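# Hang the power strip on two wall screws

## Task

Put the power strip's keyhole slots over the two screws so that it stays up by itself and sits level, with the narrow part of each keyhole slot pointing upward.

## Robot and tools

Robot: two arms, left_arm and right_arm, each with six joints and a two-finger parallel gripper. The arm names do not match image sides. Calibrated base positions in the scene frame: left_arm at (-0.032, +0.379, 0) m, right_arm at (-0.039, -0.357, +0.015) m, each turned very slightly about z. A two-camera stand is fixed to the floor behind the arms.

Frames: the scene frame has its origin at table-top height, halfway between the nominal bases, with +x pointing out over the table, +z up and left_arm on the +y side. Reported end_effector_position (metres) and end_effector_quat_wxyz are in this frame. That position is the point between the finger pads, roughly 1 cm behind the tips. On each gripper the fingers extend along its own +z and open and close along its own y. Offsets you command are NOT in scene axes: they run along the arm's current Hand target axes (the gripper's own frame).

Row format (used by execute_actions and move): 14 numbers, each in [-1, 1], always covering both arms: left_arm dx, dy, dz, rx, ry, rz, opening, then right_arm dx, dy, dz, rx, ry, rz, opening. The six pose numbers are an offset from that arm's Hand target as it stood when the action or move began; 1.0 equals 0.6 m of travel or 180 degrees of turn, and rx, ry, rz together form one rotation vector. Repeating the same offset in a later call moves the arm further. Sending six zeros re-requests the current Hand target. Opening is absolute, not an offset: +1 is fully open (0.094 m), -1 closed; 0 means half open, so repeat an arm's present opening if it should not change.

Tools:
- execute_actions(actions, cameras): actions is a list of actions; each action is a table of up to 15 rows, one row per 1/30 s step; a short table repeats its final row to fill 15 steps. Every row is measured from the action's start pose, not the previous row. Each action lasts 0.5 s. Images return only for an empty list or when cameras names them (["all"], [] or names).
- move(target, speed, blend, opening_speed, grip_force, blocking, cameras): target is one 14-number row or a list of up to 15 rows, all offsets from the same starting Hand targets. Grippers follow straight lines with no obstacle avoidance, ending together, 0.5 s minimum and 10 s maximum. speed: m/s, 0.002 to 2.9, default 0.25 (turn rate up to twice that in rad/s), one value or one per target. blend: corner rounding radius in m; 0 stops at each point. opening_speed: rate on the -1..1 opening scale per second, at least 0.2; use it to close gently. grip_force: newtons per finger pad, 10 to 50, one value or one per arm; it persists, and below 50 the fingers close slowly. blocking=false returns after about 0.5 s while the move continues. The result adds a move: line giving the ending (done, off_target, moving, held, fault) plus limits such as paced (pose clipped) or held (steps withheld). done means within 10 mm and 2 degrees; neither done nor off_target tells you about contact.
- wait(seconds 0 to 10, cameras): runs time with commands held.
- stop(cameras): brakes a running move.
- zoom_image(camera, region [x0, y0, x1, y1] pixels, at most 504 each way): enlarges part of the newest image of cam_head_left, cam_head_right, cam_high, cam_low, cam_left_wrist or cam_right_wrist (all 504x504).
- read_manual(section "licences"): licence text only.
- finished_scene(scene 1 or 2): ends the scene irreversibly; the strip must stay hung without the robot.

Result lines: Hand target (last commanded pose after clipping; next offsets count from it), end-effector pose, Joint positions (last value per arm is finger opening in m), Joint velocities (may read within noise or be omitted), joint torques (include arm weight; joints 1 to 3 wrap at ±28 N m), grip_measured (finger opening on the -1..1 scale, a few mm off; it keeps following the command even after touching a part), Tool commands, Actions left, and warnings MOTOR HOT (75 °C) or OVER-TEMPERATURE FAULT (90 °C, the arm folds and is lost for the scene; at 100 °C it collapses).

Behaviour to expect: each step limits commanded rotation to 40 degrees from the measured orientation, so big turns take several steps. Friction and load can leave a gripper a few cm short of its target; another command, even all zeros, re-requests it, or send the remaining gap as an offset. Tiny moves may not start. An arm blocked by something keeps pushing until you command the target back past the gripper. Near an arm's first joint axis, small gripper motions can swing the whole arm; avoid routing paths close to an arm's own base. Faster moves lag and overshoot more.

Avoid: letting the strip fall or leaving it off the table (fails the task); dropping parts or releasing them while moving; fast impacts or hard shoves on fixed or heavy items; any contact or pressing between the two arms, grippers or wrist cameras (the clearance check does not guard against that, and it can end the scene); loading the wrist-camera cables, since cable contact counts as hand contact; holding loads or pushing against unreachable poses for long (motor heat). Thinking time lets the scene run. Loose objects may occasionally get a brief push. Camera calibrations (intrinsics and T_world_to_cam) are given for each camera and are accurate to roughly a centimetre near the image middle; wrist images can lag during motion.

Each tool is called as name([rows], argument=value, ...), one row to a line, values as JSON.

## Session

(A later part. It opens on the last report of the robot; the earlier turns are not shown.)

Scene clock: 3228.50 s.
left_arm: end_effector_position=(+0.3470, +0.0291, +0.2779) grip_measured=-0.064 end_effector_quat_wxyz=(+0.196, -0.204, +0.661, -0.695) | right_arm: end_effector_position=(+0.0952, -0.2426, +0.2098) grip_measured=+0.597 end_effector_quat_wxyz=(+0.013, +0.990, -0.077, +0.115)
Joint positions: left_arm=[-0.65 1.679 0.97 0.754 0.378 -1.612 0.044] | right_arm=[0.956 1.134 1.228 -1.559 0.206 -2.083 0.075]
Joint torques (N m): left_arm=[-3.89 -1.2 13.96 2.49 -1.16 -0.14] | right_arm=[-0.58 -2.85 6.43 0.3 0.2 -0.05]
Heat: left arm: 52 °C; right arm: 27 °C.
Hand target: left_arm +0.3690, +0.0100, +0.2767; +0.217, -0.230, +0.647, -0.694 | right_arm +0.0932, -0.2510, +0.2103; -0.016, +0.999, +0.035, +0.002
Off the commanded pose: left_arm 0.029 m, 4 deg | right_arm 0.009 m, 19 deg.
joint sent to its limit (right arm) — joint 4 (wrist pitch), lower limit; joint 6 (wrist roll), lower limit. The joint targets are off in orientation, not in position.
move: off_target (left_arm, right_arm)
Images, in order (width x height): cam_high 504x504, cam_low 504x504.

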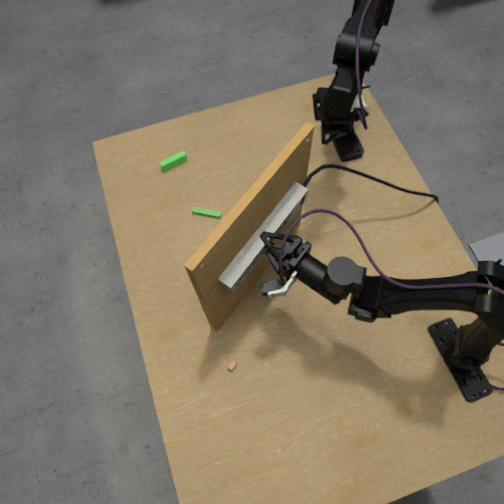

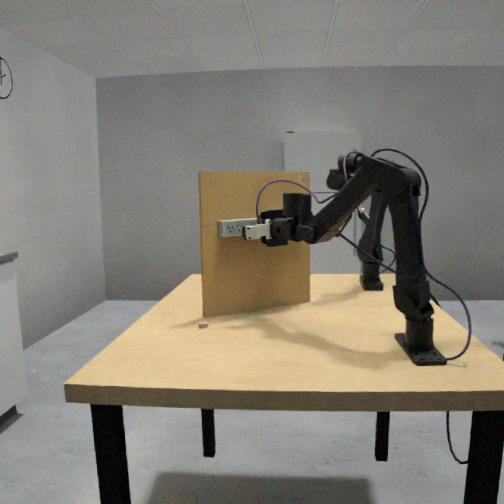

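Ease press, push further down with wiggles.

move([
  [0.015,0.03,-0.01,-0.015,0.0,0.01,-1,0,0,0,0,0,0,0.6],
  [-0.015,0.04,-0.015,-0.02,0.0,0.01,-1,0,0,0,0,0,0,0.6],
  [0.015,0.05,-0.015,-0.03,0.0,0.01,-1,0,0,0,0,0,0,0.6],
  [0,0.05,-0.01,-0.03,0.0,0.01,-1,0,0,0,0,0,0,0.6],
], speed=0.06, blend=0.002, cameras=["cam_high","cam_low"])

zoom_image(camera="cam_high", region=[200, 180, 320, 300])

zoom_image(camera="cam_low", region=[190, 190, 310, 280])

Scene clock: 3237.33 s.
left_arm: end_effector_position=(+0.3469, +0.0292, +0.2766) grip_measured=-0.064 end_effector_quat_wxyz=(+0.200, -0.202, +0.661, -0.694) | right_arm: end_effector_position=(+0.0952, -0.2426, +0.2098) grip_measured=+0.597 end_effector_quat_wxyz=(+0.013, +0.990, -0.077, +0.115)
Joint positions: left_arm=[-0.652 1.681 0.965 0.763 0.373 -1.604 0.044] | right_arm=[0.956 1.134 1.228 -1.559 0.206 -2.083 0.075]
Joint torques (N m): left_arm=[-3.64 -1.92 10.92 1.69 -1.04 0.47] | right_arm=[-0.58 -2.86 6.43 0.3 0.2 -0.05]
Heat: left arm: 51 °C; right arm: 27 °C.
Hand target: left_arm +0.3656, +0.0127, +0.2464; +0.217, -0.230, +0.682, -0.660 | right_arm +0.0932, -0.2510, +0.2103; -0.016, +0.999, +0.035, +0.002
Off the commanded pose: left_arm 0.039 m, 6 deg | right_arm 0.009 m, 19 deg.
joint sent to its limit (right arm) — joint 4 (wrist pitch), lower limit; joint 6 (wrist roll), lower limit. The joint targets are off in orientation, not in position.
move: off_target (left_arm, right_arm)
Images, in order (width x height): cam_high 504x504, cam_low 504x504.

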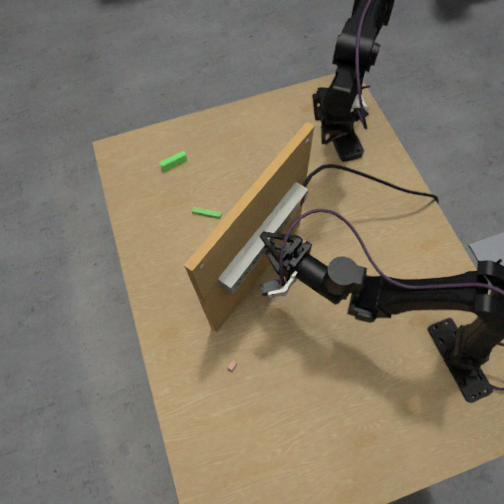

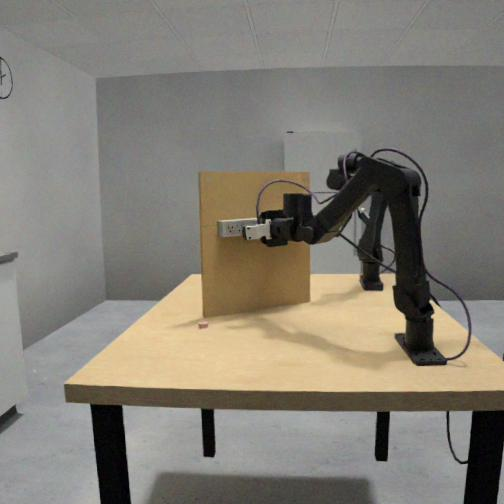

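Scaled by 4.200 from the camera's 504x504 image, which has a finer 720x720 frame.

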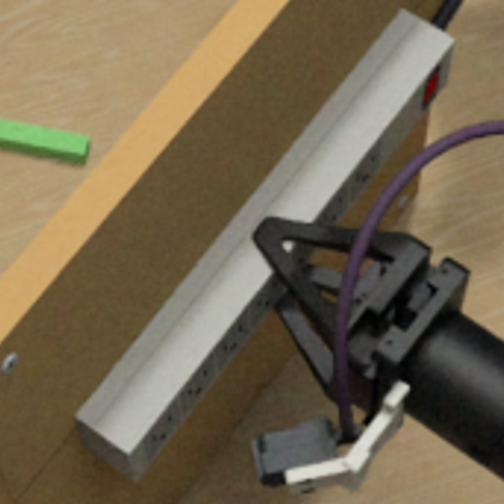

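Scaled by 4.200 from the camera's 504x504 image, which has a finer 720x720 frame.

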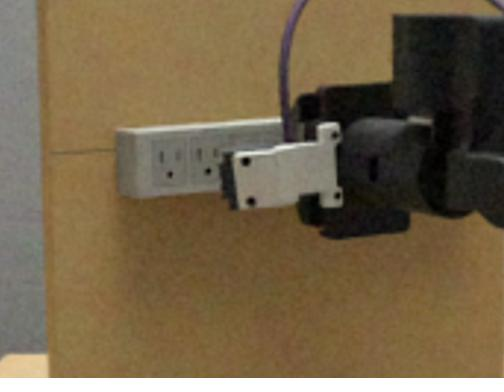

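move([
  [0.015,0.03,-0.025,-0.02,0.0,0.005,-1,0,0,0,0,0,0,0.6],
  [-0.015,0.04,-0.025,-0.025,0.0,0.005,-1,0,0,0,0,0,0,0.6],
  [0.015,0.05,-0.025,-0.03,0.0,0.005,-1,0,0,0,0,0,0,0.6],
  [0,0.055,-0.02,-0.035,0.0,0.005,-1,0,0,0,0,0,0,0.6],
], speed=0.06, blend=0.002, cameras=["cam_high","cam_low"])

zoom_image(camera="cam_high", region=[200, 180, 320, 300])

zoom_image(camera="cam_low", region=[190, 190, 310, 280])

Scene clock: 3247.63 s.
left_arm: end_effector_position=(+0.3465, +0.0292, +0.2674) grip_measured=-0.064 end_effector_quat_wxyz=(+0.229, -0.197, +0.670, -0.678) | right_arm: end_effector_position=(+0.0952, -0.2426, +0.2098) grip_measured=+0.597 end_effector_quat_wxyz=(+0.013, +0.990, -0.077, +0.115)
Joint positions: left_arm=[-0.669 1.679 0.945 0.76 0.323 -1.539 0.044] | right_arm=[0.956 1.134 1.228 -1.559 0.206 -2.083 0.075]
Joint torques (N m): left_arm=[-1.05 -4.25 7.31 0.83 -0.48 0.2] | right_arm=[-0.58 -2.86 6.45 0.3 0.2 -0.05]
Heat: left arm: 49 °C; right arm: 27 °C.
Hand target: left_arm +0.3576, +0.0232, +0.2139; +0.209, -0.236, +0.719, -0.619 | right_arm +0.0932, -0.2510, +0.2103; -0.016, +0.999, +0.035, +0.002
Off the commanded pose: left_arm 0.055 m, 10 deg | right_arm 0.009 m, 19 deg.
joint sent to its limit (right arm) — joint 4 (wrist pitch), lower limit; joint 6 (wrist roll), lower limit. The joint targets are off in orientation, not in position.
move: off_target (left_arm, right_arm)
Images, in order (width x height): cam_high 504x504, cam_low 504x504.

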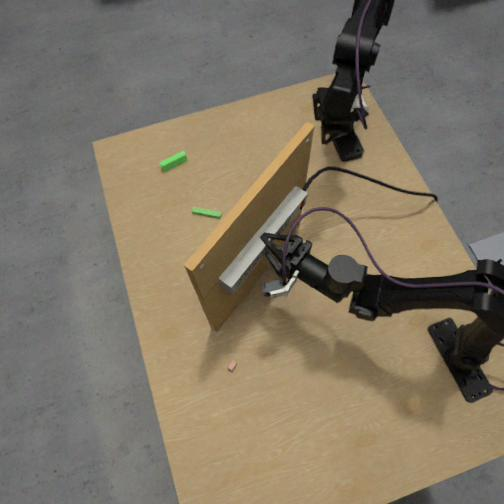

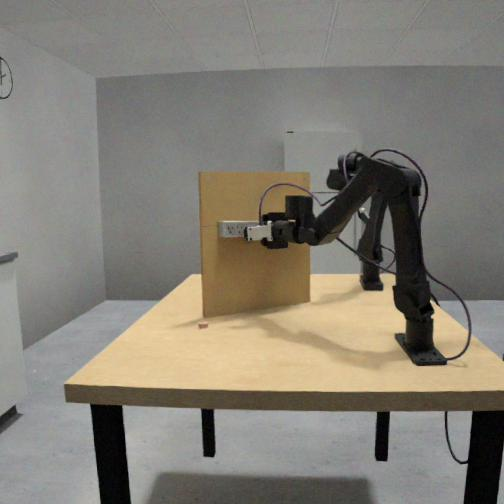

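Scaled by 4.200 from the camera's 504x504 image, which has a finer 720x720 frame.

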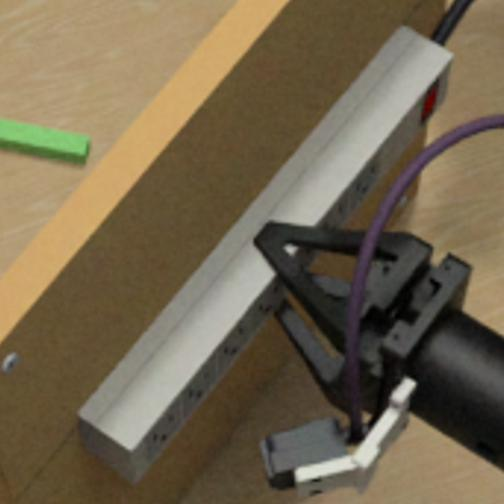

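Scaled by 4.200 from the camera's 504x504 image, which has a finer 720x720 frame.

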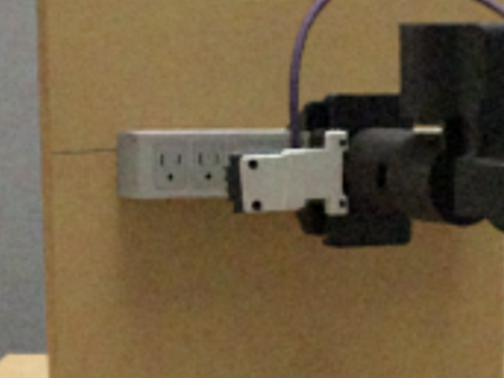

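move([
  [0.0,0.01,0.01,0.0,0.0,-0.04,-1,0,0,0,0,0,0,0.6],
  [0.01,0.03,0.0,0.0,0.0,-0.05,-1,0,0,0,0,0,0,0.6],
  [-0.01,0.03,0.0,0.0,0.0,-0.05,-1,0,0,0,0,0,0,0.6],
  [0,0.03,0.005,0.0,0.0,-0.05,-1,0,0,0,0,0,0,0.6],
], speed=0.06, blend=0.002, cameras=["cam_high","cam_low"])

zoom_image(camera="cam_high", region=[200, 180, 320, 300])

zoom_image(camera="cam_low", region=[190, 190, 310, 280])

Scene clock: 3264.83 s.
left_arm: end_effector_position=(+0.3467, +0.0292, +0.2596) grip_measured=-0.064 end_effector_quat_wxyz=(+0.213, -0.216, +0.658, -0.689) | right_arm: end_effector_position=(+0.0952, -0.2426, +0.2098) grip_measured=+0.597 end_effector_quat_wxyz=(+0.013, +0.990, -0.077, +0.115)
Joint positions: left_arm=[-0.672 1.704 0.918 0.828 0.313 -1.601 0.044] | right_arm=[0.956 1.134 1.228 -1.559 0.206 -2.083 0.075]
Joint torques (N m): left_arm=[-1.01 -3.36 5.96 1 -0.45 -0.83] | right_arm=[-0.58 -2.85 6.43 0.3 0.2 -0.05]
Heat: left arm: 48 °C; right arm: 27 °C.
Hand target: left_arm +0.3579, +0.0230, +0.1956; +0.160, -0.292, +0.698, -0.634 | right_arm +0.0932, -0.2510, +0.2103; -0.016, +0.999, +0.035, +0.002
Off the commanded pose: left_arm 0.065 m, 13 deg | right_arm 0.009 m, 19 deg.
joint sent to its limit (right arm) — joint 4 (wrist pitch), lower limit; joint 6 (wrist roll), lower limit. The joint targets are off in orientation, not in position.
move: off_target (left_arm, right_arm)
Images, in order (width x height): cam_high 504x504, cam_low 504x504.

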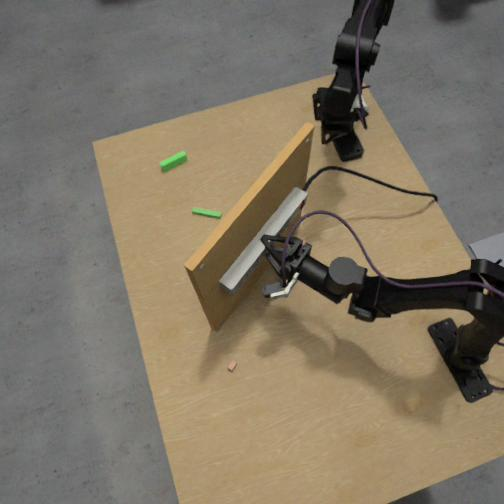

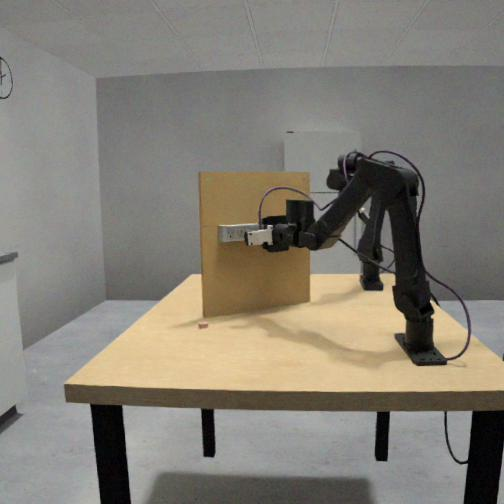

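Scaled by 4.200 from the camera's 504x504 image, which has a finer 720x720 frame.

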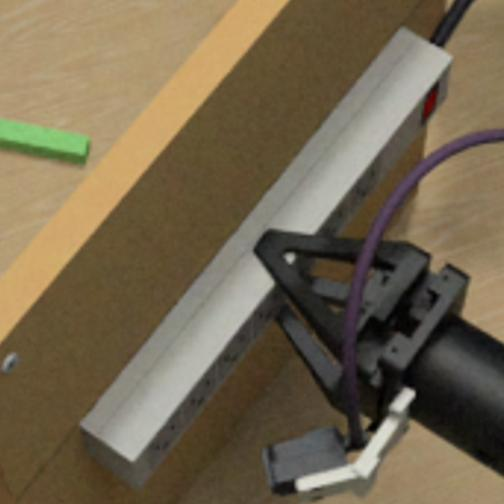

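Scaled by 4.200 from the camera's 504x504 image, which has a finer 720x720 frame.

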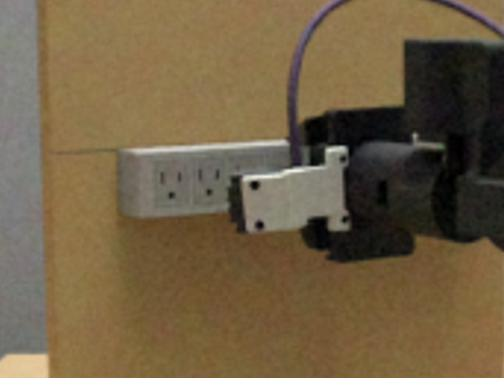

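move(target=[0,-0.085,-0.012,0.03,0.0,0.045,-1,0,0,0,0,0,0,0.6], speed=0.06)

move(target=[0,0,0,0,0,0,0.3,0,0,0,0,0,0,0.6], opening_speed=0.25, cameras=["cam_high","cam_low"])

zoom_image(camera="cam_low", region=[190, 190, 310, 280])

zoom_image(camera="cam_high", region=[200, 180, 320, 300])

Scene clock: 3279.30 s.
left_arm: end_effector_position=(+0.3468, +0.0289, +0.2607) grip_measured=-0.064 end_effector_quat_wxyz=(+0.211, -0.206, +0.666, -0.685) | right_arm: end_effector_position=(+0.0952, -0.2426, +0.2098) grip_measured=+0.597 end_effector_quat_wxyz=(+0.013, +0.990, -0.077, +0.115)
Joint positions: left_arm=[-0.663 1.699 0.932 0.797 0.34 -1.582 0.044] | right_arm=[0.956 1.134 1.228 -1.559 0.206 -2.083 0.075]
Joint torques (N m): left_arm=[0.23 -6.13 11.82 1.11 -0.54 0.2] | right_arm=[-0.59 -2.85 6.45 0.3 0.2 -0.05]
Heat: left arm: 47 °C; right arm: 27 °C.
Hand target: left_arm +0.3639, +0.0272, +0.2466; +0.218, -0.234, +0.686, -0.653 | right_arm +0.0932, -0.2510, +0.2103; -0.016, +0.999, +0.035, +0.002
Off the commanded pose: left_arm 0.022 m, 5 deg | right_arm 0.009 m, 19 deg.
joint sent to its limit (right arm) — joint 4 (wrist pitch), lower limit; joint 6 (wrist roll), lower limit. The joint targets are off in orientation, not in position.
move: off_target (left_arm, right_arm)

Scene clock: 3284.70 s.
left_arm: end_effector_position=(+0.3568, +0.0298, +0.2548) grip_measured=+0.298 end_effector_quat_wxyz=(+0.215, -0.228, +0.680, -0.663) | right_arm: end_effector_position=(+0.0952, -0.2426, +0.2098) grip_measured=+0.597 end_effector_quat_wxyz=(+0.013, +0.990, -0.077, +0.115)
Joint positions: left_arm=[-0.663 1.702 0.972 0.701 0.304 -1.573 0.061] | right_arm=[0.956 1.134 1.228 -1.559 0.206 -2.083 0.075]
Joint torques (N m): left_arm=[-0.01 -6.46 9.37 2 -0.19 0.11] | right_arm=[-0.58 -2.85 6.43 0.3 0.2 -0.05]
Heat: left arm: 48 °C; right arm: 27 °C.
Hand target: left_arm +0.3639, +0.0272, +0.2466; +0.218, -0.234, +0.686, -0.653 | right_arm +0.0932, -0.2510, +0.2103; -0.016, +0.999, +0.035, +0.002
Off the commanded pose: left_arm 0.011 m, 2 deg | right_arm 0.009 m, 19 deg.
joint sent to its limit (right arm) — joint 4 (wrist pitch), lower limit; joint 6 (wrist roll), lower limit. The joint targets are off in orientation, not in position.
move: off_target (left_arm, right_arm)
Images, in order (width x height): cam_high 504x504, cam_low 504x504.

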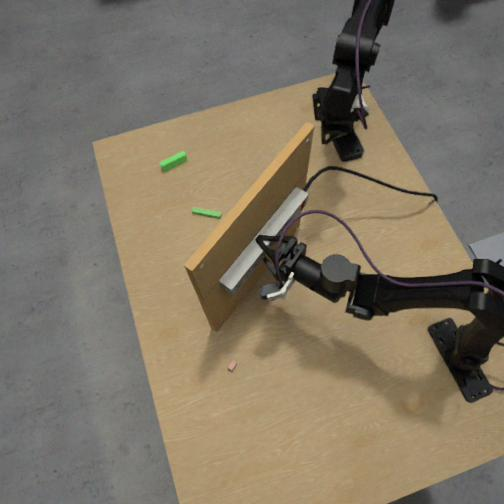

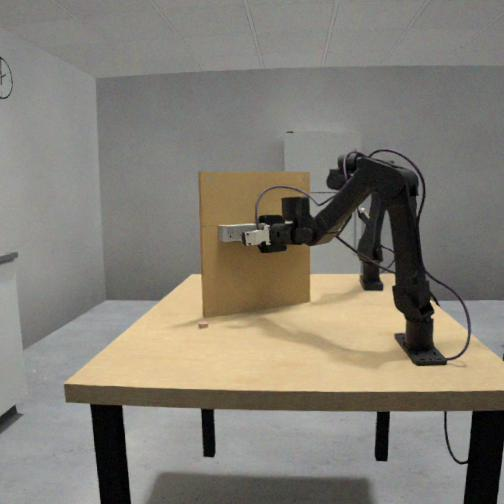

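Scaled by 4.200 from the camera's 504x504 image, which has a finer 720x720 frame.

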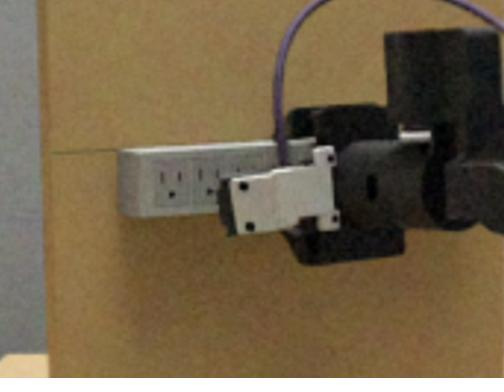

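Scaled by 4.200 from the camera's 504x504 image, which has a finer 720x720 frame.

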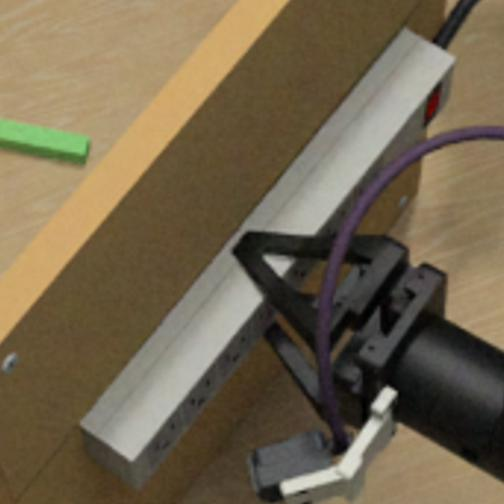

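move([
  [0,0,-0.01,0,0,0,0.6,0,0,0,0,0,0,0.6],
  [0,0,-0.25,0,0,0,0.6,0,0,0,0,0,0,0.6],
], speed=0.08, opening_speed=0.5, cameras=["cam_high","cam_low"])

zoom_image(camera="cam_low", region=[190, 190, 310, 280])

Scene clock: 3296.27 s.
left_arm: end_effector_position=(+0.2776, +0.1442, +0.2548) grip_measured=+0.598 end_effector_quat_wxyz=(+0.217, -0.240, +0.684, -0.654) | right_arm: end_effector_position=(+0.0952, -0.2426, +0.2098) grip_measured=+0.597 end_effector_quat_wxyz=(+0.013, +0.990, -0.077, +0.115)
Joint positions: left_arm=[-0.469 1.161 0.543 0.562 0.476 -1.563 0.075] | right_arm=[0.956 1.134 1.228 -1.559 0.206 -2.083 0.075]
Joint torques (N m): left_arm=[0.55 -5.59 6.39 2.01 0.15 0.15] | right_arm=[-0.58 -2.85 6.43 0.29 0.2 -0.05]
Heat: left arm: 48 °C; right arm: 27 °C.
Hand target: left_arm +0.2733, +0.1465, +0.2544; +0.218, -0.233, +0.686, -0.653 | right_arm +0.0932, -0.2510, +0.2103; -0.016, +0.999, +0.035, +0.002
Off the commanded pose: left_arm 0.005 m, 1 deg | right_arm 0.009 m, 19 deg.
joint sent to its limit (right arm) — joint 4 (wrist pitch), lower limit; joint 6 (wrist roll), lower limit. The joint targets are off in orientation, not in position.
move: off_target (right_arm)
Images, in order (width x height): cam_high 504x504, cam_low 504x504.

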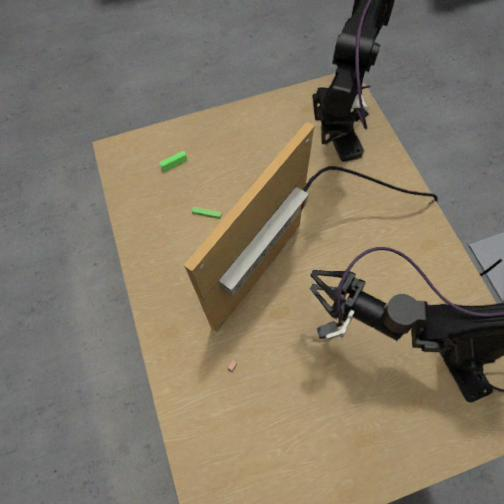

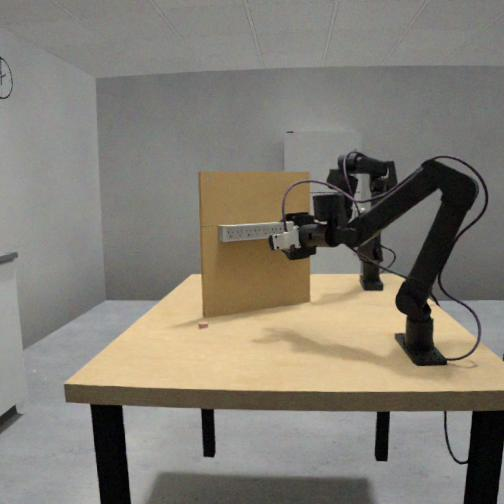

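Scaled by 4.200 from the camera's 504x504 image, which has a finer 720x720 frame.

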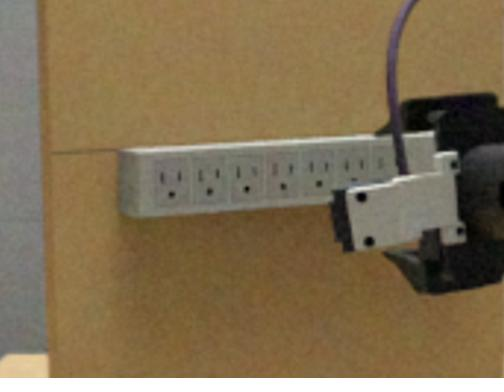

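Hanging, level.

finished_scene(scene=2)

The scene is finished: the task was done.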